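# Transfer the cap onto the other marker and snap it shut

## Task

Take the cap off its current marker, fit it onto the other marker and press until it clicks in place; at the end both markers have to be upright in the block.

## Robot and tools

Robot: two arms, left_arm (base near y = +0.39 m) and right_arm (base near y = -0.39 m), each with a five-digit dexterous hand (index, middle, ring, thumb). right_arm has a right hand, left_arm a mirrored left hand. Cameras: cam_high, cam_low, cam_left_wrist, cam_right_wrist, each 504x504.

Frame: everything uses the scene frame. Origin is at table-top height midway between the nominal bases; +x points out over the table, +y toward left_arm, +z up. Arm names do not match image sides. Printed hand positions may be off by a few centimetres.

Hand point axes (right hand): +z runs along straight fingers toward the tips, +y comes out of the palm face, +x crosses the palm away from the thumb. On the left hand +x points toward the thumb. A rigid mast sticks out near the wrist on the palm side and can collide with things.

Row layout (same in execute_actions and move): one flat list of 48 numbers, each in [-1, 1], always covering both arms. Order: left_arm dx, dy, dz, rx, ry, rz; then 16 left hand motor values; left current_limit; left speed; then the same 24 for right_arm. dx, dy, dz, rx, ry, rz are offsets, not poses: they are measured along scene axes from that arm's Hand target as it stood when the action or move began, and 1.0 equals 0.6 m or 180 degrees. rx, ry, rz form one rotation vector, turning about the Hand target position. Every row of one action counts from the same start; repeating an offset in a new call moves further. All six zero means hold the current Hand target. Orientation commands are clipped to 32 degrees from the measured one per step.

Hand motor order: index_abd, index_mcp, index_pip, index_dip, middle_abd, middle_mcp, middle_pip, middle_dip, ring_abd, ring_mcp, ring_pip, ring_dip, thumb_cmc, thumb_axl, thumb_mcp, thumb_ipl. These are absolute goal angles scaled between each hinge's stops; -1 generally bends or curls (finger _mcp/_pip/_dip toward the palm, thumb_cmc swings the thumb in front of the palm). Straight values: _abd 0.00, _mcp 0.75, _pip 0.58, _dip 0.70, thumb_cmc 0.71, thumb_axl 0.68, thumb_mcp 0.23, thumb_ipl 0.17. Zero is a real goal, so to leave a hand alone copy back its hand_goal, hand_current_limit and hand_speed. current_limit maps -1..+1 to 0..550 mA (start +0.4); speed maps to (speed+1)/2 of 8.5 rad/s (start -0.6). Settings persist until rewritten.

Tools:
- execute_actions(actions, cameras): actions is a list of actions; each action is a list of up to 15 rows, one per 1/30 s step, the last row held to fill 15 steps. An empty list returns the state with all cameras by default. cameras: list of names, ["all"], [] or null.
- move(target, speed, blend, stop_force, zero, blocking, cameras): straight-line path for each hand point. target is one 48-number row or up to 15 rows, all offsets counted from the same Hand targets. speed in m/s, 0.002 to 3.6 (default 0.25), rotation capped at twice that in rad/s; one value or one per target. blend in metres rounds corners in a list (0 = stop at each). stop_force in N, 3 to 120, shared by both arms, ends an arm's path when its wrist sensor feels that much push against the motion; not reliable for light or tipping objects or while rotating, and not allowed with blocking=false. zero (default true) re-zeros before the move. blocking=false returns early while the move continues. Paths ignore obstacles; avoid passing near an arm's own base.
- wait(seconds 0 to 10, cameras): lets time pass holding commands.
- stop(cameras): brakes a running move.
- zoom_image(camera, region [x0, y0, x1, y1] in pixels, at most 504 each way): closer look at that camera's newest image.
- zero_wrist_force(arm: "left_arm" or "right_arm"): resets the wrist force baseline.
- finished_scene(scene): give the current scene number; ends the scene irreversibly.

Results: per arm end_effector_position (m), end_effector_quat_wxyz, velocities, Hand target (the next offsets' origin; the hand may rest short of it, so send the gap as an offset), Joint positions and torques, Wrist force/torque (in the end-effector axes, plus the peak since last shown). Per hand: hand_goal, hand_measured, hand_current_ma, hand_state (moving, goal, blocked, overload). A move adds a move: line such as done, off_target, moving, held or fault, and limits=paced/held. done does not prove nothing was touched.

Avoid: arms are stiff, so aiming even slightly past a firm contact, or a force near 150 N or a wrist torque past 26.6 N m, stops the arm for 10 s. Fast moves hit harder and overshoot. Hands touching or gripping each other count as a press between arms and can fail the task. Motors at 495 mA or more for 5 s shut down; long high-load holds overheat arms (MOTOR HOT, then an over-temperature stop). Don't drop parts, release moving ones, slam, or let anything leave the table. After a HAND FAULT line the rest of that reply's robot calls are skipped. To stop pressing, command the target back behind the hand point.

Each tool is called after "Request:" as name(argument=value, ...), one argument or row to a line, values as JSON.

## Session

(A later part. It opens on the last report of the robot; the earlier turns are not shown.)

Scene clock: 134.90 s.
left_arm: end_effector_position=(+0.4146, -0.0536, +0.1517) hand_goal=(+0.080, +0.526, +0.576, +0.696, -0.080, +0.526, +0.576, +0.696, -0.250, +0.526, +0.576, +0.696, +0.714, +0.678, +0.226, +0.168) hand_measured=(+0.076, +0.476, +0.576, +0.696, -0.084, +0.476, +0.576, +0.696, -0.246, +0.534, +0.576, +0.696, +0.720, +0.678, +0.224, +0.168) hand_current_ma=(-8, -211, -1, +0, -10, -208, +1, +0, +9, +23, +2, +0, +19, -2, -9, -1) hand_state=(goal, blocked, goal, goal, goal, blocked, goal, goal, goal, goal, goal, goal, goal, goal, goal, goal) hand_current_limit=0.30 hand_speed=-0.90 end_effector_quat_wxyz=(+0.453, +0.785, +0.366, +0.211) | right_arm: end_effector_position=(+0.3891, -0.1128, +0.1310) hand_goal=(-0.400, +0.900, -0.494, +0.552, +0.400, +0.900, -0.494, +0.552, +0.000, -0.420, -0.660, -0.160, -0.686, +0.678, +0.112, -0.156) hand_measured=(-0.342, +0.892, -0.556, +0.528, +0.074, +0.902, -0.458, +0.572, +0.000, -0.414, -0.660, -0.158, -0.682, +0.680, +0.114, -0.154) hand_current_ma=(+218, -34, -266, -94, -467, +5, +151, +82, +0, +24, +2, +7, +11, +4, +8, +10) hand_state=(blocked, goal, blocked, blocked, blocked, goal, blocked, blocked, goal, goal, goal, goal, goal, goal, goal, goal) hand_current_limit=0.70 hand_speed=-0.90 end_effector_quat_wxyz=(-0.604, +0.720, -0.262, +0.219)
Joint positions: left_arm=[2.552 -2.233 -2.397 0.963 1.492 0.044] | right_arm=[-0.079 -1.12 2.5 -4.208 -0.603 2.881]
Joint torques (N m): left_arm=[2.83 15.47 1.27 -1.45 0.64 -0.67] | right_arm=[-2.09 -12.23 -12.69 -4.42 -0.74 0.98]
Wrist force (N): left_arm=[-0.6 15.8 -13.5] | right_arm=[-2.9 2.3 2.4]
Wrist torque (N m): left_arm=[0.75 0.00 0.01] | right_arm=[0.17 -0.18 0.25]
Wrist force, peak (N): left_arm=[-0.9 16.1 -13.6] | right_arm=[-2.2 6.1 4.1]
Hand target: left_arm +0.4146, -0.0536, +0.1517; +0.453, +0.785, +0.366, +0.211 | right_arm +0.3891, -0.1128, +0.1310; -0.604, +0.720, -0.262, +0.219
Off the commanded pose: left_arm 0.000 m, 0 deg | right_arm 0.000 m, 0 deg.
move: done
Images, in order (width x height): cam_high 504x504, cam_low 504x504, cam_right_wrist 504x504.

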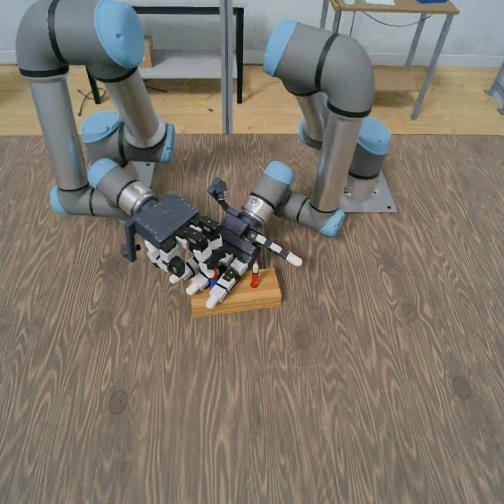

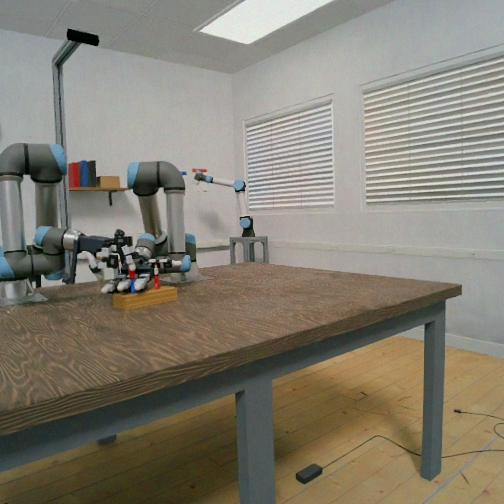

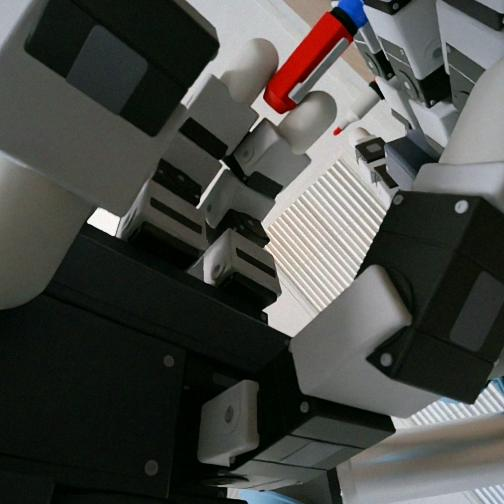

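Request:
execute_actions(
  actions=[
    [[0,0,0,0,0,0,0.08,0.525,0.576,0.696,-0.08,0.525,0.576,0.696,-0.25,0.525,0.576,0.696,0.714,0.678,0.226,0.168,0.3,-0.9,0,0,0,0,0,0,0.09,0.9,-0.495,0.551,-0.09,0.9,-0.495,0.551,0,-0.42,-0.66,-0.16,-0.686,0.677,0.112,-0.157,0.3,-0.88]],
  ],
)

Request:
move(
  target=[0,0,0,0,0,0,0.08,0.525,0.576,0.696,-0.08,0.525,0.576,0.696,-0.25,0.525,0.576,0.696,0.714,0.678,0.226,0.168,0.3,-0.9,0.0064,-0.0053,-0.015,0,0,0,0.09,0.9,-0.495,0.551,-0.09,0.9,-0.495,0.551,0,-0.42,-0.66,-0.16,-0.686,0.677,0.112,-0.157,0.3,-0.88],
  speed=0.02,
  stop_force=8,
)

Request:
execute_actions(
  actions=[
    [[0,0,0,0,0,0,0.08,0.525,0.576,0.696,-0.08,0.525,0.576,0.696,-0.25,0.525,0.576,0.696,0.714,0.678,0.226,0.168,0.3,-0.9,0,0,0,0,0,0,-0.3,0.9,-0.495,0.551,0.3,0.9,-0.495,0.551,0,-0.42,-0.66,-0.16,-0.686,0.677,0.112,-0.157,0.0,-0.93]],
  ],
  cameras=["cam_right_wrist","cam_low","cam_left_wrist"],
)

Request:
zoom_image(
  camera="cam_right_wrist",
  region=[220, 0, 420, 200],
)

Request:
zoom_image(
  camera="cam_left_wrist",
  region=[130, 20, 330, 220],
)

Scene clock: 138.13 s.
left_arm: end_effector_position=(+0.4146, -0.0536, +0.1517) hand_goal=(+0.080, +0.526, +0.576, +0.696, -0.080, +0.526, +0.576, +0.696, -0.250, +0.526, +0.576, +0.696, +0.714, +0.678, +0.226, +0.168) hand_measured=(+0.076, +0.476, +0.576, +0.696, -0.084, +0.476, +0.576, +0.696, -0.246, +0.534, +0.576, +0.696, +0.720, +0.678, +0.224, +0.168) hand_current_ma=(-8, -211, -1, +0, -8, -208, +1, +0, +9, +23, +2, +0, +19, -2, -9, -1) hand_state=(goal, blocked, goal, goal, goal, blocked, goal, goal, goal, goal, goal, goal, goal, goal, goal, goal) hand_current_limit=0.30 hand_speed=-0.90 end_effector_quat_wxyz=(+0.453, +0.785, +0.366, +0.211) | right_arm: end_effector_position=(+0.3891, -0.1128, +0.1310) hand_goal=(+0.090, +0.900, -0.494, +0.552, -0.090, +0.900, -0.494, +0.552, +0.000, -0.420, -0.660, -0.160, -0.686, +0.678, +0.112, -0.156) hand_measured=(+0.086, +0.888, -0.498, +0.550, -0.086, +0.894, -0.492, +0.554, +0.000, -0.414, -0.660, -0.158, -0.682, +0.680, +0.114, -0.154) hand_current_ma=(-9, -47, -17, -8, +9, -22, +6, +9, +0, +24, +2, +7, +11, +4, +8, +10) hand_state=(goal, goal, goal, goal, goal, goal, goal, goal, goal, goal, goal, goal, goal, goal, goal, goal) hand_current_limit=0.30 hand_speed=-0.88 end_effector_quat_wxyz=(-0.604, +0.720, -0.262, +0.219)
Joint positions: left_arm=[2.552 -2.233 -2.397 0.963 1.492 0.044] | right_arm=[-0.079 -1.12 2.5 -4.208 -0.603 2.881]
Joint torques (N m): left_arm=[2.84 17.67 1.1 -1.61 0.61 -0.67] | right_arm=[-2.8 -14.35 -16.21 -4.21 2.79 1.06]
Wrist force (N): left_arm=[-0.7 16.0 -13.8] | right_arm=[-2.0 4.9 3.7]
Wrist torque (N m): left_arm=[0.79 0.00 -0.01] | right_arm=[0.04 -0.16 0.24]
Wrist force, peak (N): left_arm=[-0.7 16.0 -13.8] | right_arm=[-2.3 5.1 3.7]
Hand target: left_arm +0.4146, -0.0536, +0.1517; +0.453, +0.785, +0.366, +0.211 | right_arm +0.3891, -0.1128, +0.1310; -0.604, +0.720, -0.262, +0.219
Off the commanded pose: left_arm 0.000 m, 0 deg | right_arm 0.000 m, 0 deg.

Scene clock: 139.57 s.
left_arm: end_effector_position=(+0.4146, -0.0536, +0.1517) hand_goal=(+0.080, +0.526, +0.576, +0.696, -0.080, +0.526, +0.576, +0.696, -0.250, +0.526, +0.576, +0.696, +0.714, +0.678, +0.226, +0.168) hand_measured=(+0.076, +0.476, +0.576, +0.696, -0.084, +0.476, +0.576, +0.696, -0.246, +0.534, +0.576, +0.696, +0.720, +0.678, +0.224, +0.168) hand_current_ma=(-8, -211, -1, +0, -8, -208, +1, +0, +9, +23, +2, +0, +19, -2, -9, -1) hand_state=(goal, blocked, goal, goal, goal, blocked, goal, goal, goal, goal, goal, goal, goal, goal, goal, goal) hand_current_limit=0.30 hand_speed=-0.90 end_effector_quat_wxyz=(+0.453, +0.785, +0.366, +0.211) | right_arm: end_effector_position=(+0.3930, -0.1159, +0.1220) hand_goal=(+0.090, +0.900, -0.494, +0.552, -0.090, +0.900, -0.494, +0.552, +0.000, -0.420, -0.660, -0.160, -0.686, +0.678, +0.112, -0.156) hand_measured=(+0.086, +0.888, -0.498, +0.550, -0.086, +0.894, -0.492, +0.554, +0.000, -0.414, -0.660, -0.158, -0.682, +0.680, +0.114, -0.154) hand_current_ma=(-9, -47, -17, -8, +9, -23, +6, +9, +0, +24, +2, +7, +11, +4, +8, +10) hand_state=(goal, goal, goal, goal, goal, goal, goal, goal, goal, goal, goal, goal, goal, goal, goal, goal) hand_current_limit=0.30 hand_speed=-0.88 end_effector_quat_wxyz=(-0.604, +0.720, -0.262, +0.219)
Joint positions: left_arm=[2.552 -2.233 -2.397 0.963 1.492 0.044] | right_arm=[-0.088 -1.084 2.493 -4.232 -0.594 2.876]
Joint torques (N m): left_arm=[3.19 18.83 1.99 -1.39 0.58 -0.62] | right_arm=[-10 -13.85 -16.37 -4.7 3.14 -1.31]
Wrist force (N): left_arm=[-0.5 15.9 -13.5] | right_arm=[-2.0 5.4 3.7]
Wrist torque (N m): left_arm=[0.77 -0.02 0.01] | right_arm=[0.09 -0.15 0.32]
Wrist force, peak (N): left_arm=[-0.6 15.9 -13.7] | right_arm=[-2.3 5.4 3.5]
Hand target: left_arm +0.4146, -0.0536, +0.1517; +0.453, +0.785, +0.366, +0.211 | right_arm +0.3930, -0.1159, +0.1220; -0.604, +0.720, -0.262, +0.219
Off the commanded pose: left_arm 0.000 m, 0 deg | right_arm 0.000 m, 0 deg.
move: done

Scene clock: 140.43 s.
left_arm: end_effector_position=(+0.4146, -0.0536, +0.1517) hand_goal=(+0.080, +0.526, +0.576, +0.696, -0.080, +0.526, +0.576, +0.696, -0.250, +0.526, +0.576, +0.696, +0.714, +0.678, +0.226, +0.168) hand_measured=(+0.076, +0.476, +0.576, +0.696, -0.084, +0.476, +0.576, +0.696, -0.246, +0.534, +0.576, +0.696, +0.720, +0.678, +0.224, +0.168) hand_current_ma=(-8, -211, -1, +0, -8, -208, +1, +0, +9, +23, +2, +0, +19, -2, -9, -1) hand_state=(goal, blocked, goal, goal, goal, blocked, goal, goal, goal, goal, goal, goal, goal, goal, goal, goal) hand_current_limit=0.30 hand_speed=-0.90 end_effector_quat_wxyz=(+0.453, +0.785, +0.366, +0.211) | right_arm: end_effector_position=(+0.3930, -0.1159, +0.1220) hand_goal=(-0.300, +0.900, -0.494, +0.552, +0.300, +0.900, -0.494, +0.552, +0.000, -0.420, -0.660, -0.160, -0.686, +0.678, +0.112, -0.156) hand_measured=(-0.032, +0.904, -0.498, +0.550, +0.020, +0.902, -0.492, +0.554, +0.000, -0.414, -0.660, -0.158, -0.682, +0.680, +0.114, -0.154) hand_current_ma=(+272, +12, -12, -8, -275, +5, +6, +9, +0, +24, +2, +7, +11, +4, +8, +10) hand_state=(blocked, goal, goal, goal, blocked, goal, goal, goal, goal, goal, goal, goal, goal, goal, goal, goal) hand_current_limit=0.00 hand_speed=-0.93 end_effector_quat_wxyz=(-0.604, +0.720, -0.262, +0.219)
Joint positions: left_arm=[2.552 -2.233 -2.397 0.963 1.492 0.044] | right_arm=[-0.088 -1.084 2.493 -4.232 -0.594 2.876]
Joint torques (N m): left_arm=[3.17 18.29 2.44 -1.44 0.57 -0.56] | right_arm=[-10.57 -12.05 -14.77 -3.87 2.74 -1.36]
Wrist force (N): left_arm=[-0.5 15.8 -13.6] | right_arm=[-2.2 2.6 3.0]
Wrist torque (N m): left_arm=[0.77 -0.02 0.02] | right_arm=[0.21 -0.13 0.29]
Wrist force, peak (N): left_arm=[-0.6 16.0 -13.7] | right_arm=[-2.4 5.1 3.7]
Hand target: left_arm +0.4146, -0.0536, +0.1517; +0.453, +0.785, +0.366, +0.211 | right_arm +0.3930, -0.1159, +0.1220; -0.604, +0.720, -0.262, +0.219
Off the commanded pose: left_arm 0.000 m, 0 deg | right_arm 0.000 m, 0 deg.
Images, in order (width x height): cam_low 504x504, cam_left_wrist 504x504, cam_right_wrist 504x504.

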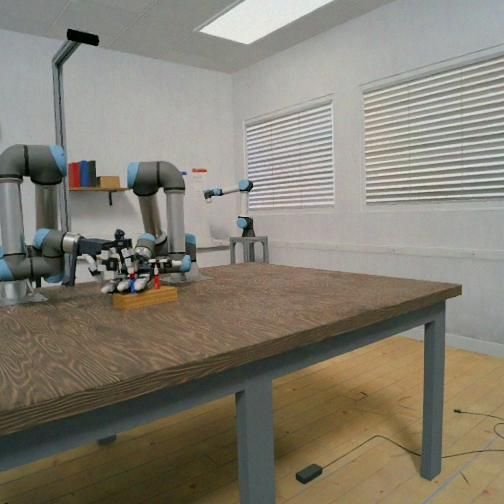

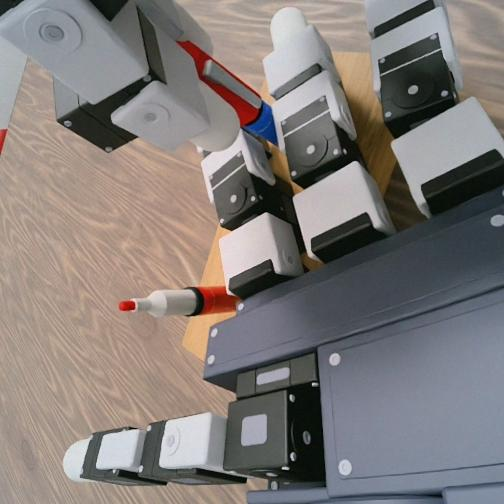

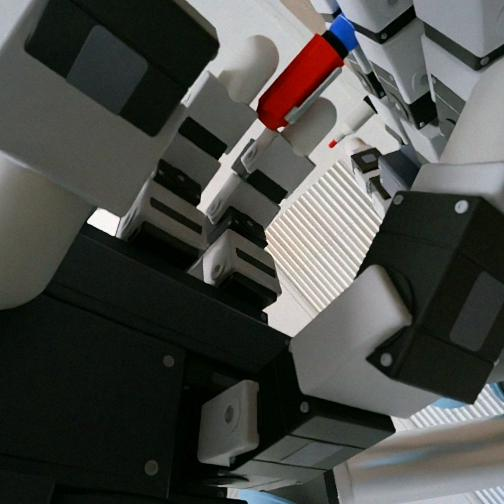

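Scaled by 2.520.

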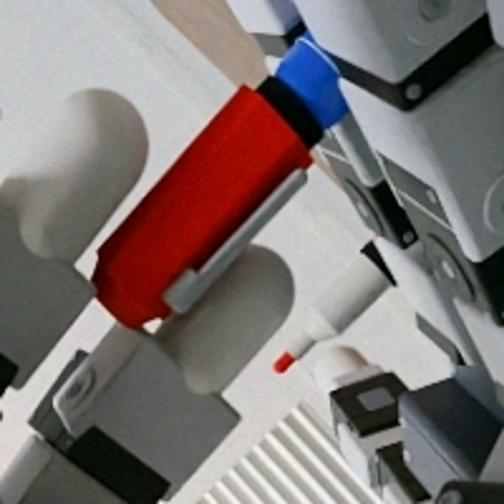

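Scaled by 2.520.

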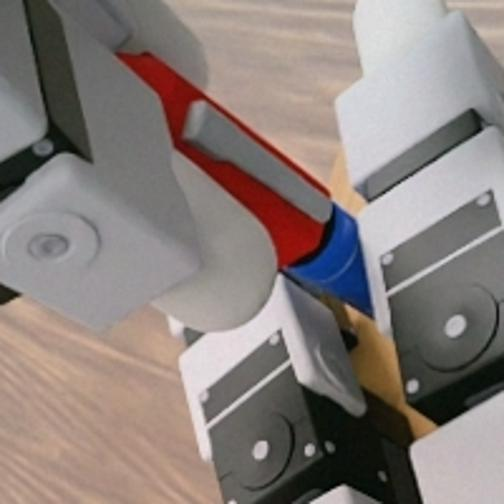

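Request:
execute_actions(
  actions=[
    [[0,0,0,0,0,0,-0.25,0.525,0.576,0.696,0.25,0.525,0.576,0.696,-0.25,0.525,0.576,0.696,0.714,0.678,0.226,0.168,0.7,-0.9,0,0,0,0,0,0,-0.4,0.9,-0.495,0.551,0.4,0.9,-0.495,0.551,0,-0.42,-0.66,-0.16,-0.686,0.677,0.112,-0.157,0.7,-0.9]],
    [[0,0,0,0,0,0,-0.25,0.525,0.576,0.696,0.25,0.525,0.576,0.696,-0.25,0.525,0.576,0.696,0.714,0.678,0.226,0.168,0.7,-0.9,0,0,0,0,0,0,-0.4,0.9,-0.495,0.551,0.4,0.9,-0.495,0.551,0,-0.42,-0.66,-0.16,-0.686,0.677,0.112,-0.157,0.7,-0.9]],
  ],
  cameras=["cam_right_wrist","cam_left_wrist","cam_low"],
)

Scene clock: 144.43 s.
left_arm: end_effector_position=(+0.4146, -0.0536, +0.1517) hand_goal=(-0.250, +0.526, +0.576, +0.696, +0.250, +0.526, +0.576, +0.696, -0.250, +0.526, +0.576, +0.696, +0.714, +0.678, +0.226, +0.168) hand_measured=(-0.008, +0.476, +0.576, +0.696, -0.042, +0.476, +0.576, +0.696, -0.246, +0.534, +0.576, +0.696, +0.720, +0.678, +0.224, +0.168) hand_current_ma=(+467, -211, +1, +0, -467, -208, +2, +0, +9, +23, +2, +0, +19, -2, -9, -1) hand_state=(blocked, blocked, goal, goal, blocked, blocked, goal, goal, goal, goal, goal, goal, goal, goal, goal, goal) hand_current_limit=0.70 hand_speed=-0.90 end_effector_quat_wxyz=(+0.453, +0.785, +0.366, +0.211) | right_arm: end_effector_position=(+0.3930, -0.1159, +0.1220) hand_goal=(-0.400, +0.900, -0.494, +0.552, +0.400, +0.900, -0.494, +0.552, +0.000, -0.420, -0.660, -0.160, -0.686, +0.678, +0.112, -0.156) hand_measured=(-0.142, +0.924, -0.498, +0.550, +0.130, +0.920, -0.496, +0.552, +0.000, -0.414, -0.660, -0.158, -0.682, +0.680, +0.114, -0.154) hand_current_ma=(+468, +98, -11, -7, -467, +82, -6, -1, +0, +23, +2, +7, +11, +4, +8, +10) hand_state=(blocked, blocked, goal, goal, blocked, goal, goal, goal, goal, goal, goal, goal, goal, goal, goal, goal) hand_current_limit=0.70 hand_speed=-0.90 end_effector_quat_wxyz=(-0.604, +0.720, -0.262, +0.219)
Joint positions: left_arm=[2.552 -2.233 -2.397 0.963 1.492 0.044] | right_arm=[-0.088 -1.084 2.493 -4.232 -0.594 2.876]
Joint torques (N m): left_arm=[3.35 21.35 1.84 -1.68 0.51 -0.74] | right_arm=[-8.9 -13.65 -10.46 0.26 0.39 -1.15]
Wrist force (N): left_arm=[-1.6 16.4 -13.2] | right_arm=[-3.0 -0.2 3.8]
Wrist torque (N m): left_arm=[0.74 -0.07 -0.02] | right_arm=[0.26 -0.18 0.29]
Wrist force, peak (N): left_arm=[-1.7 16.5 -13.1] | right_arm=[-3.2 0.0 4.0]
Hand target: left_arm +0.4146, -0.0536, +0.1517; +0.453, +0.785, +0.366, +0.211 | right_arm +0.3930, -0.1159, +0.1220; -0.604, +0.720, -0.262, +0.219
Off the commanded pose: left_arm 0.000 m, 0 deg | right_arm 0.000 m, 0 deg.
Images, in order (width x height): cam_low 504x504, cam_left_wrist 504x504, cam_right_wrist 504x504.

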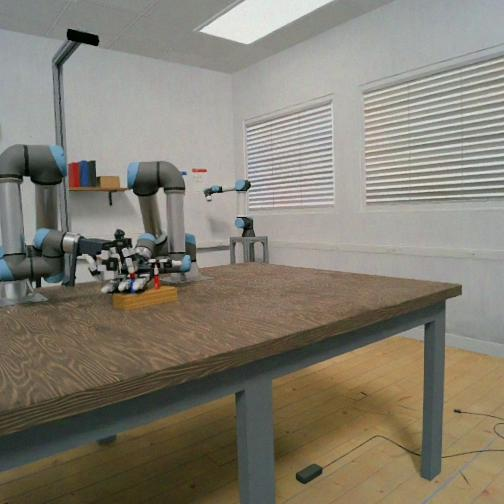

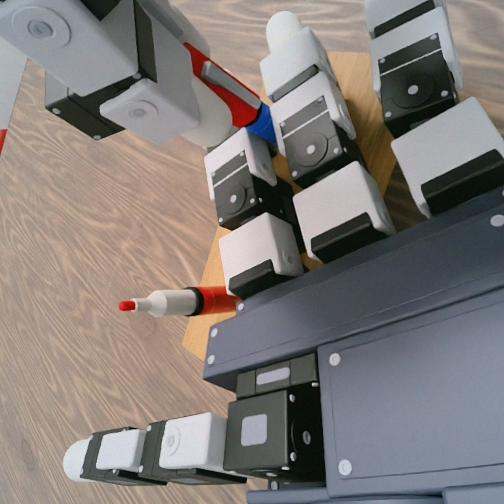

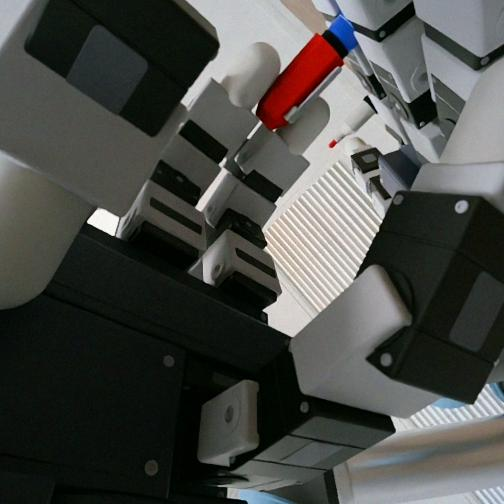

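Request:
zoom_image(
  camera="cam_right_wrist",
  region=[220, 0, 420, 200],
)

Request:
zoom_image(
  camera="cam_left_wrist",
  region=[150, 20, 350, 220],
)

Scaled by 2.520.

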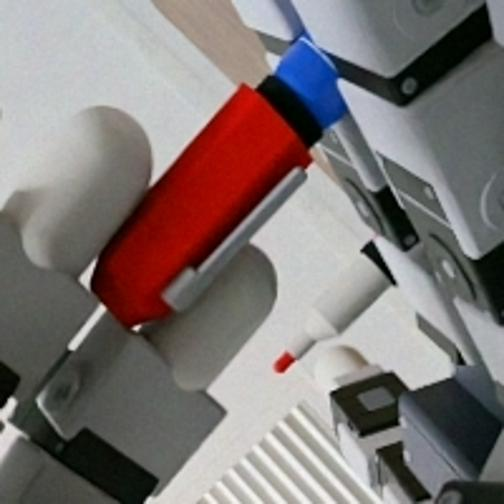

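Scaled by 2.520.

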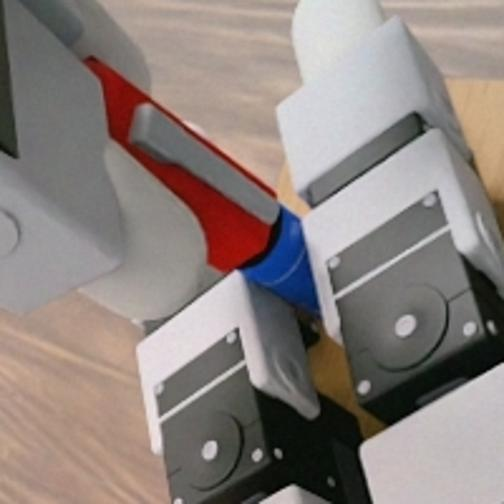

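Request:
move(
  target=[0,0,0,0,0,0,-0.25,0.525,0.576,0.696,0.25,0.525,0.576,0.696,-0.25,0.525,0.576,0.696,0.714,0.678,0.226,0.168,0.7,-0.9,0.01277,-0.01072,0,0,0,0,-0.4,0.9,-0.495,0.551,0.4,0.9,-0.495,0.551,0,-0.42,-0.66,-0.16,-0.686,0.677,0.112,-0.157,0.7,-0.9],
  speed=0.01,
  stop_force=12,
  cameras=["cam_right_wrist"],
)

Scene clock: 147.90 s.
left_arm: end_effector_position=(+0.4146, -0.0536, +0.1517) hand_goal=(-0.250, +0.526, +0.576, +0.696, +0.250, +0.526, +0.576, +0.696, -0.250, +0.526, +0.576, +0.696, +0.714, +0.678, +0.226, +0.168) hand_measured=(-0.024, +0.474, +0.576, +0.696, -0.040, +0.476, +0.576, +0.696, -0.246, +0.534, +0.576, +0.696, +0.720, +0.678, +0.224, +0.168) hand_current_ma=(+467, -217, +1, +0, -467, -213, +2, +0, +9, +23, +2, +0, +19, -2, -9, -1) hand_state=(blocked, blocked, goal, goal, blocked, blocked, goal, goal, goal, goal, goal, goal, goal, goal, goal, goal) hand_current_limit=0.70 hand_speed=-0.90 end_effector_quat_wxyz=(+0.453, +0.785, +0.366, +0.211) | right_arm: end_effector_position=(+0.3983, -0.1204, +0.1220) hand_goal=(-0.400, +0.900, -0.494, +0.552, +0.400, +0.900, -0.494, +0.552, +0.000, -0.420, -0.660, -0.160, -0.686, +0.678, +0.112, -0.156) hand_measured=(-0.142, +0.932, -0.516, +0.544, +0.168, +0.918, -0.498, +0.550, +0.000, -0.414, -0.660, -0.158, -0.682, +0.680, +0.114, -0.154) hand_current_ma=(+467, +143, -88, -28, -467, +70, -15, -5, +0, +23, +2, +7, +11, +4, +8, +10) hand_state=(blocked, blocked, blocked, goal, blocked, goal, goal, goal, goal, goal, goal, goal, goal, goal, goal, goal) hand_current_limit=0.70 hand_speed=-0.90 end_effector_quat_wxyz=(-0.604, +0.720, -0.262, +0.219)
Joint positions: left_arm=[2.552 -2.233 -2.397 0.963 1.492 0.044] | right_arm=[-0.101 -1.083 2.483 -4.219 -0.582 2.869]
Joint torques (N m): left_arm=[1.65 23.17 2.05 -1.8 0.31 -0.48] | right_arm=[5.56 -32.51 3.23 -4.38 -5.87 0.21]
Wrist force (N): left_arm=[-2.1 14.7 -7.3] | right_arm=[-13.2 0.6 4.6]
Wrist torque (N m): left_arm=[0.19 -0.06 -0.01] | right_arm=[0.23 -0.84 0.18]
Wrist force, peak (N): left_arm=[-1.7 16.1 -14.0] | right_arm=[-15.8 1.3 5.0]
Hand target: left_arm +0.4146, -0.0536, +0.1517; +0.453, +0.785, +0.366, +0.211 | right_arm +0.3983, -0.1204, +0.1220; -0.604, +0.720, -0.262, +0.219 (not the last commanded pose)
Off the commanded pose: left_arm 0.000 m, 0 deg | right_arm 0.003 m, 0 deg.
move: contact (right_arm)
Images, in order (width x height): cam_right_wrist 504x504.

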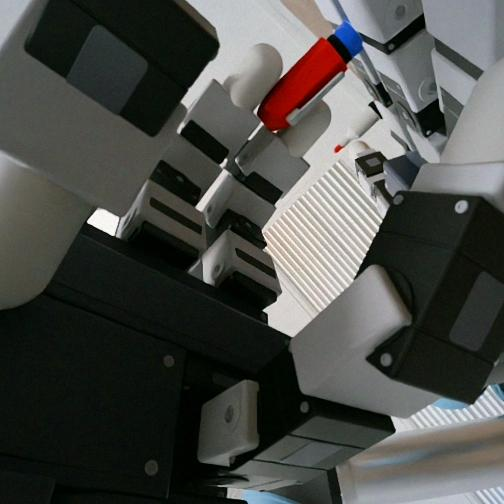

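Request:
move(
  target=[0,0,0,0,0,0,-0.25,0.525,0.576,0.696,0.25,0.525,0.576,0.696,-0.25,0.525,0.576,0.696,0.714,0.678,0.226,0.168,0.7,-0.9,0,0,0.02,0,0,0,-0.4,0.9,-0.495,0.551,0.4,0.9,-0.495,0.551,0,-0.42,-0.66,-0.16,-0.686,0.677,0.112,-0.157,0.7,-0.9],
  speed=0.01,
  stop_force=15,
  cameras=["cam_right_wrist"],
)

Request:
zoom_image(
  camera="cam_right_wrist",
  region=[220, 0, 420, 200],
)

Scene clock: 150.03 s.
left_arm: end_effector_position=(+0.4146, -0.0536, +0.1517) hand_goal=(-0.250, +0.526, +0.576, +0.696, +0.250, +0.526, +0.576, +0.696, -0.250, +0.526, +0.576, +0.696, +0.714, +0.678, +0.226, +0.168) hand_measured=(-0.032, +0.472, +0.576, +0.696, -0.044, +0.474, +0.576, +0.696, -0.246, +0.534, +0.576, +0.696, +0.720, +0.678, +0.224, +0.168) hand_current_ma=(+468, -227, +1, +0, -467, -219, +2, +0, +9, +23, +2, +0, +19, -2, -9, -1) hand_state=(blocked, blocked, goal, goal, blocked, blocked, goal, goal, goal, goal, goal, goal, goal, goal, goal, goal) hand_current_limit=0.70 hand_speed=-0.90 end_effector_quat_wxyz=(+0.453, +0.785, +0.366, +0.211) | right_arm: end_effector_position=(+0.3983, -0.1204, +0.1264) hand_goal=(-0.400, +0.900, -0.494, +0.552, +0.400, +0.900, -0.494, +0.552, +0.000, -0.420, -0.660, -0.160, -0.686, +0.678, +0.112, -0.156) hand_measured=(-0.134, +0.884, -0.494, +0.558, +0.168, +0.878, -0.492, +0.554, +0.000, -0.414, -0.660, -0.158, -0.682, +0.680, +0.114, -0.154) hand_current_ma=(+467, -61, +0, +20, -467, -89, +3, +6, +0, +23, +2, +7, +11, +4, +8, +10) hand_state=(blocked, goal, goal, goal, blocked, blocked, goal, goal, goal, goal, goal, goal, goal, goal, goal, goal) hand_current_limit=0.70 hand_speed=-0.90 end_effector_quat_wxyz=(-0.604, +0.720, -0.262, +0.219)
Joint positions: left_arm=[2.552 -2.233 -2.397 0.963 1.492 0.044] | right_arm=[-0.101 -1.099 2.484 -4.202 -0.582 2.869]
Joint torques (N m): left_arm=[2.84 24.13 1.78 -1.64 0.3 -0.61] | right_arm=[2.55 -15.94 -4.11 -5.76 -3.93 0.22]
Wrist force (N): left_arm=[-5.8 14.1 3.2] | right_arm=[-10.1 10.1 9.7]
Wrist torque (N m): left_arm=[-0.67 -0.39 -0.20] | right_arm=[-0.25 -0.63 0.24]
Wrist force, peak (N): left_arm=[-1.8 14.8 -7.8] | right_arm=[-11.5 14.6 12.4]
Hand target: left_arm +0.4146, -0.0536, +0.1517; +0.453, +0.785, +0.366, +0.211 | right_arm +0.3983, -0.1204, +0.1264; -0.604, +0.720, -0.262, +0.219 (not the last commanded pose)
Off the commanded pose: left_arm 0.000 m, 0 deg | right_arm 0.008 m, 0 deg.
move: contact (right_arm)
Images, in order (width x height): cam_right_wrist 504x504.

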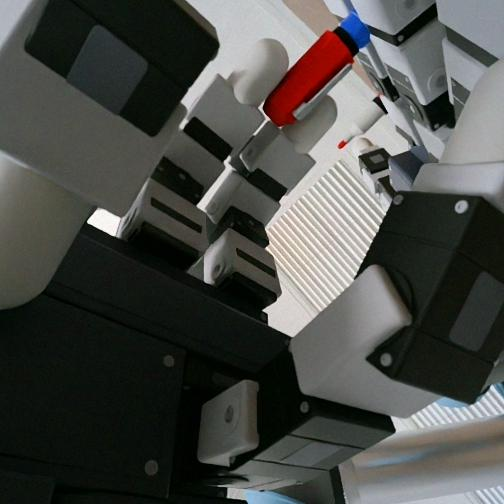

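Scaled by 2.520.

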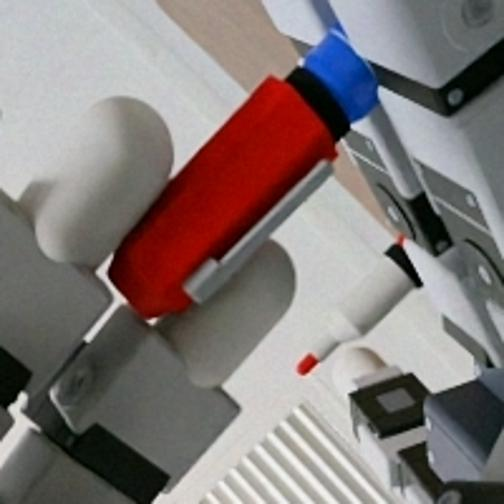

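Request:
move(
  target=[0,0,0,0,0,0,-0.25,0.525,0.576,0.696,0.25,0.525,0.576,0.696,-0.25,0.525,0.576,0.696,0.714,0.678,0.226,0.168,0.7,-0.9,0,0,0.01,0,0,0,-0.4,0.9,-0.495,0.551,0.4,0.9,-0.495,0.551,0,-0.42,-0.66,-0.16,-0.686,0.677,0.112,-0.157,0.7,-0.9],
  speed=0.01,
  stop_force=10,
  cameras=["cam_right_wrist","cam_left_wrist","cam_low"],
)

Request:
zoom_image(
  camera="cam_right_wrist",
  region=[220, 0, 420, 200],
)

Request:
zoom_image(
  camera="cam_low",
  region=[80, 220, 200, 320],
)

Scene clock: 152.37 s.
left_arm: end_effector_position=(+0.4146, -0.0536, +0.1517) hand_goal=(-0.250, +0.526, +0.576, +0.696, +0.250, +0.526, +0.576, +0.696, -0.250, +0.526, +0.576, +0.696, +0.714, +0.678, +0.226, +0.168) hand_measured=(-0.042, +0.472, +0.572, +0.696, -0.058, +0.474, +0.568, +0.696, -0.246, +0.534, +0.576, +0.696, +0.720, +0.678, +0.224, +0.168) hand_current_ma=(+468, -227, -9, +0, -467, -222, -27, +0, +9, +23, +2, +0, +19, -2, -9, -1) hand_state=(blocked, blocked, goal, goal, blocked, blocked, goal, goal, goal, goal, goal, goal, goal, goal, goal, goal) hand_current_limit=0.70 hand_speed=-0.90 end_effector_quat_wxyz=(+0.453, +0.785, +0.366, +0.211) | right_arm: end_effector_position=(+0.3983, -0.1204, +0.1324) hand_goal=(-0.400, +0.900, -0.494, +0.552, +0.400, +0.900, -0.494, +0.552, +0.000, -0.420, -0.660, -0.160, -0.686, +0.678, +0.112, -0.156) hand_measured=(-0.134, +0.858, -0.488, +0.560, +0.168, +0.860, -0.500, +0.552, +0.000, -0.414, -0.660, -0.158, -0.682, +0.680, +0.114, -0.154) hand_current_ma=(+468, -191, +20, +30, -467, -178, -23, +2, +0, +23, +2, +7, +11, +4, +8, +10) hand_state=(blocked, blocked, goal, goal, blocked, blocked, goal, goal, goal, goal, goal, goal, goal, goal, goal, goal) hand_current_limit=0.70 hand_speed=-0.90 end_effector_quat_wxyz=(-0.604, +0.720, -0.262, +0.219)
Joint positions: left_arm=[2.552 -2.233 -2.397 0.963 1.492 0.044] | right_arm=[-0.101 -1.122 2.484 -4.18 -0.582 2.869]
Joint torques (N m): left_arm=[3.03 26.97 1.46 -1.67 0.47 -0.68] | right_arm=[1.98 -36.73 2.74 -1 -0.72 -1.21]
Wrist force (N): left_arm=[-5.5 13.1 -0.1] | right_arm=[-5.7 13.9 10.1]
Wrist torque (N m): left_arm=[-0.46 -0.38 -0.13] | right_arm=[-0.43 -0.37 0.28]
Wrist force, peak (N): left_arm=[-6.7 14.3 2.8] | right_arm=[-9.2 19.3 12.7]
Hand target: left_arm +0.4146, -0.0536, +0.1517; +0.453, +0.785, +0.366, +0.211 | right_arm +0.3983, -0.1204, +0.1324; -0.604, +0.720, -0.262, +0.219
Off the commanded pose: left_arm 0.000 m, 0 deg | right_arm 0.000 m, 0 deg.
move: done
Images, in order (width x height): cam_low 504x504, cam_left_wrist 504x504, cam_right_wrist 504x504.

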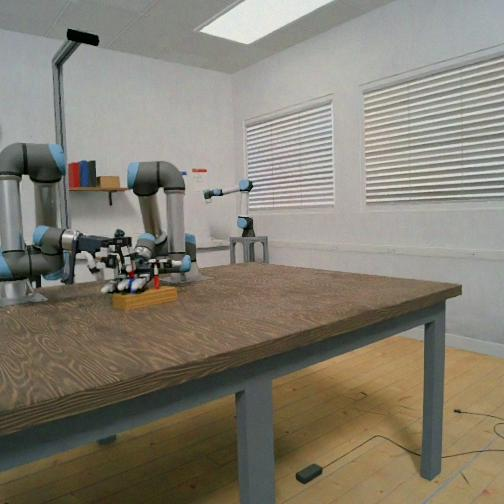

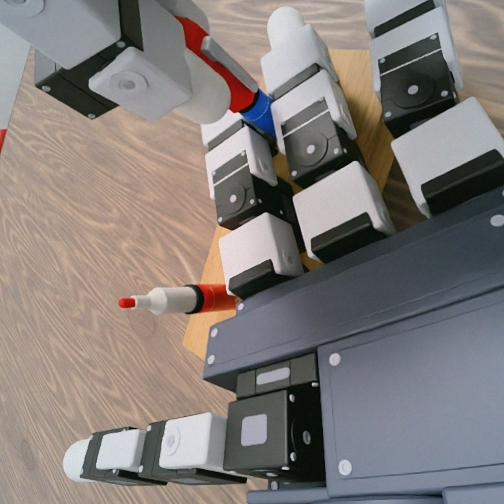

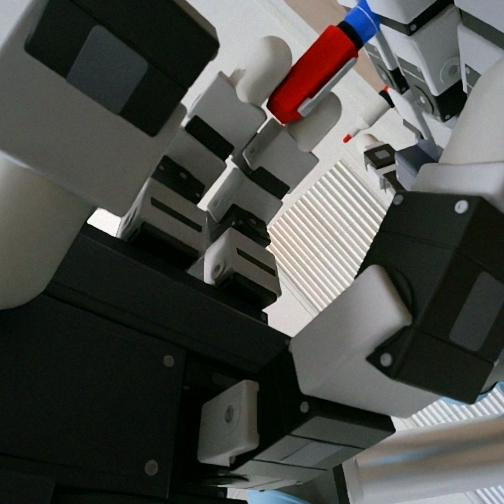

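Scaled by 2.520.

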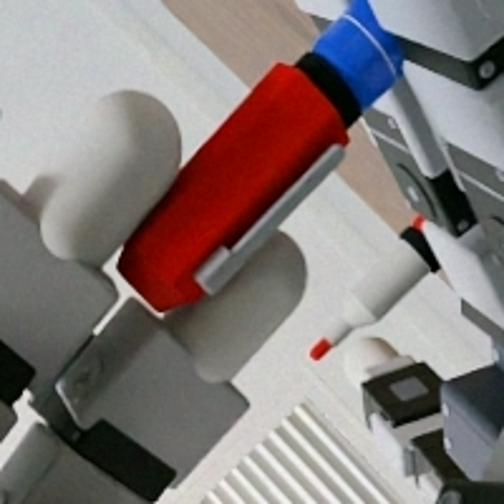

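Scaled by 4.200.

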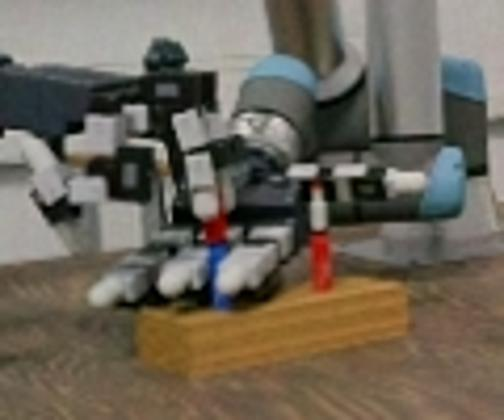

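Request:
execute_actions(
  actions=[
    [[0,0,0,0,0,0,0.08,0.525,0.576,0.696,-0.08,0.525,0.576,0.696,-0.25,0.525,0.576,0.696,0.714,0.678,0.226,0.168,0.3,-0.9,0,0,0,0,0,0,-0.4,0.9,-0.495,0.551,0.4,0.9,-0.495,0.551,0,-0.42,-0.66,-0.16,-0.686,0.677,0.112,-0.157,0.7,-0.9]],
    [[0,0,0,0,0,0,0.08,0.525,0.576,0.696,-0.08,0.525,0.576,0.696,-0.25,0.525,0.576,0.696,0.714,0.678,0.226,0.168,0.3,-0.9,0,0,0,0,0,0,-0.4,0.9,-0.495,0.551,0.4,0.9,-0.495,0.551,0,-0.42,-0.66,-0.16,-0.686,0.677,0.112,-0.157,0.7,-0.9]],
  ],
)

Request:
move(
  target=[0,0,0,0,0,0,0.08,0.525,0.576,0.696,-0.08,0.525,0.576,0.696,-0.25,0.525,0.576,0.696,0.714,0.678,0.226,0.168,0.3,-0.9,-0.00883,0.0075,-0.0185,0,0,0,-0.4,0.9,-0.495,0.551,0.4,0.9,-0.495,0.551,0,-0.42,-0.66,-0.16,-0.686,0.677,0.112,-0.157,0.7,-0.9],
  speed=0.015,
  stop_force=10,
  cameras=["cam_right_wrist","cam_left_wrist","cam_low"],
)

Request:
zoom_image(
  camera="cam_low",
  region=[80, 220, 200, 320],
)

Request:
zoom_image(
  camera="cam_left_wrist",
  region=[150, 0, 450, 300],
)

Scene clock: 160.27 s.
left_arm: end_effector_position=(+0.4146, -0.0536, +0.1517) hand_goal=(+0.080, +0.526, +0.576, +0.696, -0.080, +0.526, +0.576, +0.696, -0.250, +0.526, +0.576, +0.696, +0.714, +0.678, +0.226, +0.168) hand_measured=(+0.076, +0.472, +0.576, +0.696, -0.092, +0.474, +0.574, +0.696, -0.246, +0.534, +0.576, +0.696, +0.720, +0.678, +0.224, +0.168) hand_current_ma=(-8, -227, -1, +0, -31, -222, -6, +0, +9, +23, +2, +0, +19, -2, -9, -1) hand_state=(goal, blocked, goal, goal, goal, blocked, goal, goal, goal, goal, goal, goal, goal, goal, goal, goal) hand_current_limit=0.30 hand_speed=-0.90 end_effector_quat_wxyz=(+0.453, +0.785, +0.366, +0.211) | right_arm: end_effector_position=(+0.3983, -0.1204, +0.1324) hand_goal=(-0.400, +0.900, -0.494, +0.552, +0.400, +0.900, -0.494, +0.552, +0.000, -0.420, -0.660, -0.160, -0.686, +0.678, +0.112, -0.156) hand_measured=(-0.134, +0.858, -0.496, +0.560, +0.168, +0.860, -0.506, +0.550, +0.000, -0.414, -0.660, -0.158, -0.682, +0.680, +0.114, -0.154) hand_current_ma=(+468, -191, -6, +29, -467, -175, -46, -6, +0, +23, +2, +7, +11, +4, +8, +10) hand_state=(blocked, blocked, goal, goal, blocked, blocked, goal, goal, goal, goal, goal, goal, goal, goal, goal, goal) hand_current_limit=0.70 hand_speed=-0.90 end_effector_quat_wxyz=(-0.604, +0.720, -0.262, +0.219)
Joint positions: left_arm=[2.552 -2.233 -2.397 0.963 1.492 0.044] | right_arm=[-0.101 -1.122 2.484 -4.18 -0.582 2.869]
Joint torques (N m): left_arm=[3.25 29.34 1.57 -1.79 0.24 -0.34] | right_arm=[1.4 -33.37 2.46 -0.95 1.89 -1.28]
Wrist force (N): left_arm=[-2.4 12.2 -2.6] | right_arm=[-5.5 12.2 7.9]
Wrist torque (N m): left_arm=[-0.22 -0.26 -0.07] | right_arm=[-0.27 -0.35 0.28]
Wrist force, peak (N): left_arm=[-5.6 13.3 0.2] | right_arm=[-5.8 14.4 10.5]
Hand target: left_arm +0.4146, -0.0536, +0.1517; +0.453, +0.785, +0.366, +0.211 | right_arm +0.3983, -0.1204, +0.1324; -0.604, +0.720, -0.262, +0.219
Off the commanded pose: left_arm 0.000 m, 0 deg | right_arm 0.000 m, 0 deg.

Scene clock: 161.93 s.
left_arm: end_effector_position=(+0.4146, -0.0536, +0.1517) hand_goal=(+0.080, +0.526, +0.576, +0.696, -0.080, +0.526, +0.576, +0.696, -0.250, +0.526, +0.576, +0.696, +0.714, +0.678, +0.226, +0.168) hand_measured=(+0.076, +0.472, +0.576, +0.696, -0.090, +0.474, +0.576, +0.696, -0.246, +0.534, +0.576, +0.696, +0.720, +0.678, +0.224, +0.168) hand_current_ma=(-8, -227, -1, +0, -25, -222, +1, +0, +9, +23, +2, +0, +19, -2, -9, -1) hand_state=(goal, blocked, goal, goal, goal, blocked, goal, goal, goal, goal, goal, goal, goal, goal, goal, goal) hand_current_limit=0.30 hand_speed=-0.90 end_effector_quat_wxyz=(+0.453, +0.785, +0.366, +0.211) | right_arm: end_effector_position=(+0.3952, -0.1178, +0.1261) hand_goal=(-0.400, +0.900, -0.494, +0.552, +0.400, +0.900, -0.494, +0.552, +0.000, -0.420, -0.660, -0.160, -0.686, +0.678, +0.112, -0.156) hand_measured=(-0.136, +0.890, -0.510, +0.546, +0.170, +0.902, -0.516, +0.542, +0.000, -0.414, -0.660, -0.158, -0.682, +0.680, +0.114, -0.154) hand_current_ma=(+467, -38, -63, -20, -467, +8, -91, -37, +0, +23, +2, +7, +11, +4, +8, +10) hand_state=(blocked, goal, goal, goal, blocked, goal, blocked, goal, goal, goal, goal, goal, goal, goal, goal, goal) hand_current_limit=0.70 hand_speed=-0.90 end_effector_quat_wxyz=(-0.604, +0.720, -0.262, +0.219)
Joint positions: left_arm=[2.552 -2.233 -2.397 0.963 1.492 0.044] | right_arm=[-0.094 -1.099 2.489 -4.211 -0.589 2.873]
Joint torques (N m): left_arm=[3.06 29.8 2.24 -1.73 0.39 -0.44] | right_arm=[-10.46 -33.34 -17.1 0.5 2.89 -1.31]
Wrist force (N): left_arm=[-2.4 12.9 -1.5] | right_arm=[-2.5 5.1 3.6]
Wrist torque (N m): left_arm=[-0.26 -0.22 -0.13] | right_arm=[0.09 -0.15 0.25]
Wrist force, peak (N): left_arm=[-2.0 13.2 -1.6] | right_arm=[-5.7 12.3 7.9]
Hand target: left_arm +0.4146, -0.0536, +0.1517; +0.453, +0.785, +0.366, +0.211 | right_arm +0.3952, -0.1178, +0.1261; -0.604, +0.720, -0.262, +0.219 (not the last commanded pose)
Off the commanded pose: left_arm 0.000 m, 0 deg | right_arm 0.006 m, 0 deg.
move: contact (right_arm)
Images, in order (width x height): cam_low 504x504, cam_left_wrist 504x504, cam_right_wrist 504x504.

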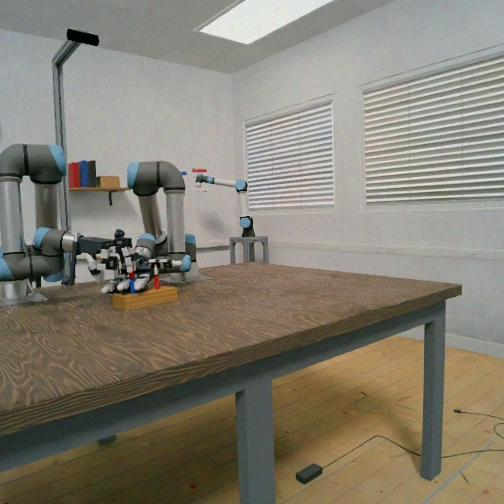

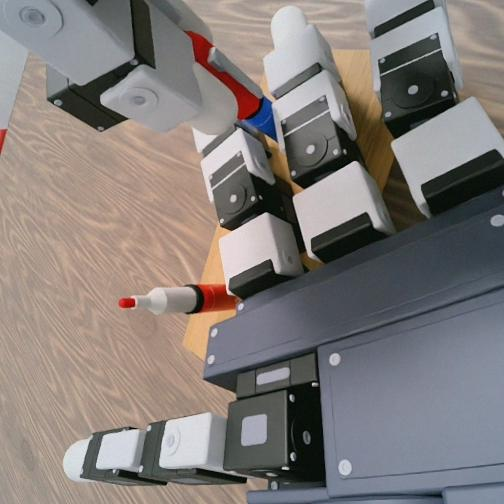

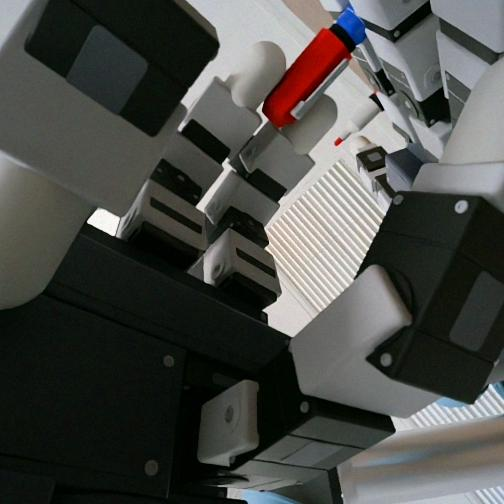

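Scaled by 4.200.

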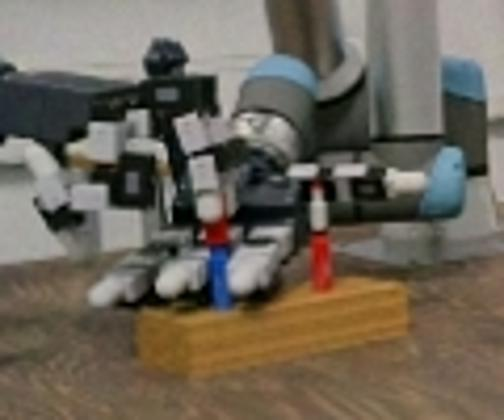

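Scaled by 1.680.

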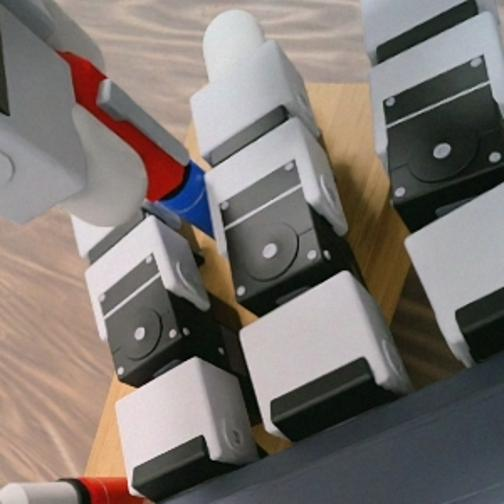

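Request:
move(
  target=[0,0,0,0,0,0,0.08,0.525,0.576,0.696,-0.08,0.525,0.576,0.696,-0.25,0.525,0.576,0.696,0.714,0.678,0.226,0.168,0.3,-0.9,-0.0037,0.0032,-0.009,0,0,0,-0.4,0.9,-0.495,0.551,0.4,0.9,-0.495,0.551,0,-0.42,-0.66,-0.16,-0.686,0.677,0.112,-0.157,0.7,-0.9],
  speed=0.01,
  stop_force=8,
  cameras=["cam_right_wrist","cam_left_wrist","cam_low"],
)

Request:
zoom_image(
  camera="cam_low",
  region=[80, 220, 200, 320],
)

Request:
zoom_image(
  camera="cam_right_wrist",
  region=[220, 0, 420, 200],
)

Scene clock: 164.77 s.
left_arm: end_effector_position=(+0.4146, -0.0536, +0.1517) hand_goal=(+0.080, +0.526, +0.576, +0.696, -0.080, +0.526, +0.576, +0.696, -0.250, +0.526, +0.576, +0.696, +0.714, +0.678, +0.226, +0.168) hand_measured=(+0.076, +0.472, +0.576, +0.696, -0.084, +0.474, +0.576, +0.696, -0.246, +0.534, +0.576, +0.696, +0.720, +0.678, +0.224, +0.168) hand_current_ma=(-8, -227, -1, +0, -8, -222, +1, +0, +8, +23, +2, +0, +19, -2, -9, -1) hand_state=(goal, blocked, goal, goal, goal, blocked, goal, goal, goal, goal, goal, goal, goal, goal, goal, goal) hand_current_limit=0.30 hand_speed=-0.90 end_effector_quat_wxyz=(+0.453, +0.785, +0.366, +0.211) | right_arm: end_effector_position=(+0.3937, -0.1165, +0.1222) hand_goal=(-0.400, +0.900, -0.494, +0.552, +0.400, +0.900, -0.494, +0.552, +0.000, -0.420, -0.660, -0.160, -0.686, +0.678, +0.112, -0.156) hand_measured=(-0.136, +0.926, -0.512, +0.542, +0.170, +0.940, -0.516, +0.542, +0.000, -0.414, -0.660, -0.158, -0.682, +0.680, +0.114, -0.154) hand_current_ma=(+467, +112, -68, -34, -467, +173, -91, -37, +0, +23, +2, +7, +11, +4, +8, +10) hand_state=(blocked, blocked, goal, goal, blocked, blocked, blocked, goal, goal, goal, goal, goal, goal, goal, goal, goal) hand_current_limit=0.70 hand_speed=-0.90 end_effector_quat_wxyz=(-0.604, +0.720, -0.262, +0.219)
Joint positions: left_arm=[2.552 -2.233 -2.397 0.963 1.492 0.044] | right_arm=[-0.09 -1.085 2.492 -4.229 -0.593 2.875]
Joint torques (N m): left_arm=[3.4 32.21 2 -1.94 0.31 -0.55] | right_arm=[-11.35 -30.99 -15.33 1.27 2.67 -1.51]
Wrist force (N): left_arm=[-1.6 12.8 -1.7] | right_arm=[-2.2 0.3 2.1]
Wrist torque (N m): left_arm=[-0.25 -0.18 -0.09] | right_arm=[0.33 -0.18 0.25]
Wrist force, peak (N): left_arm=[-1.7 13.2 -1.8] | right_arm=[-2.8 5.2 3.7]
Hand target: left_arm +0.4146, -0.0536, +0.1517; +0.453, +0.785, +0.366, +0.211 | right_arm +0.3937, -0.1165, +0.1222; -0.604, +0.720, -0.262, +0.219 (not the last commanded pose)
Off the commanded pose: left_arm 0.000 m, 0 deg | right_arm 0.002 m, 0 deg.
move: contact (right_arm)
Images, in order (width x height): cam_low 504x504, cam_left_wrist 504x504, cam_right_wrist 504x504.

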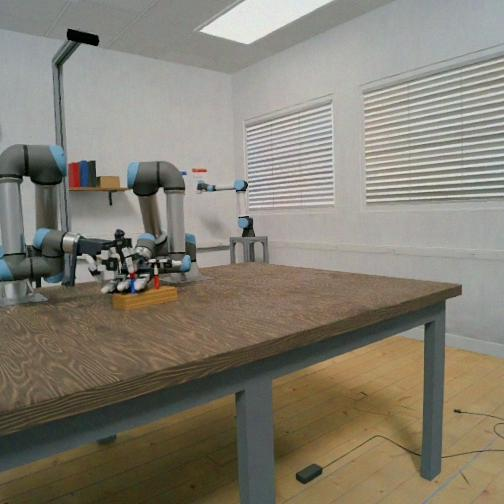

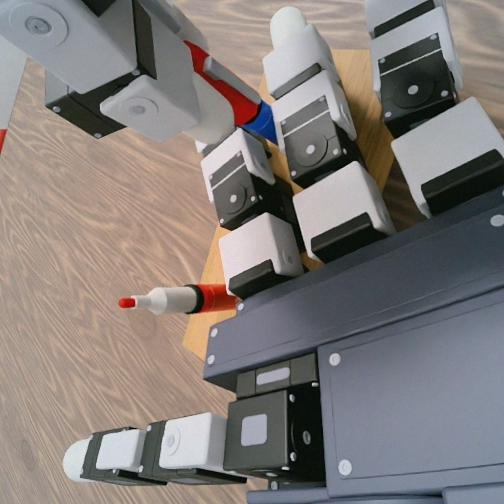

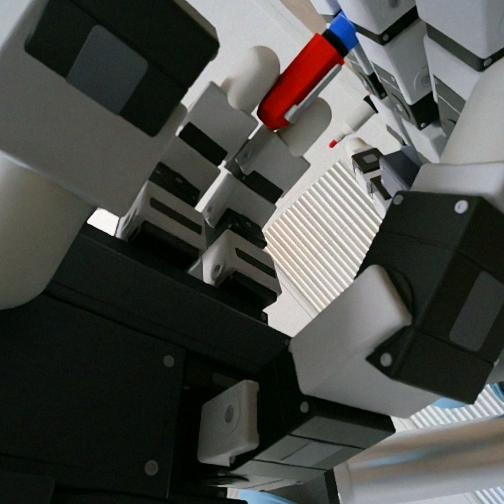

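Scaled by 4.200.

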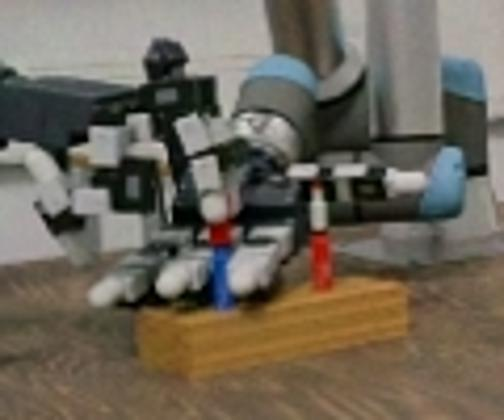

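Scaled by 2.520.

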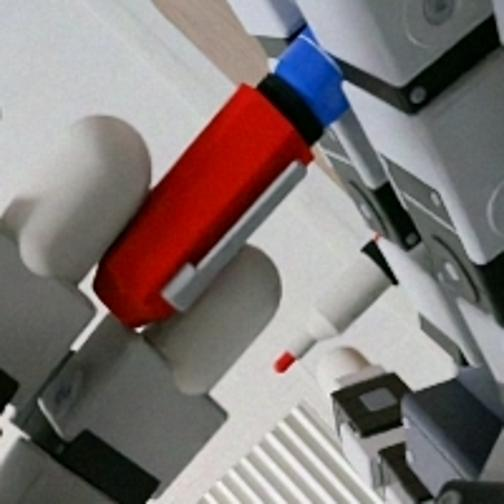

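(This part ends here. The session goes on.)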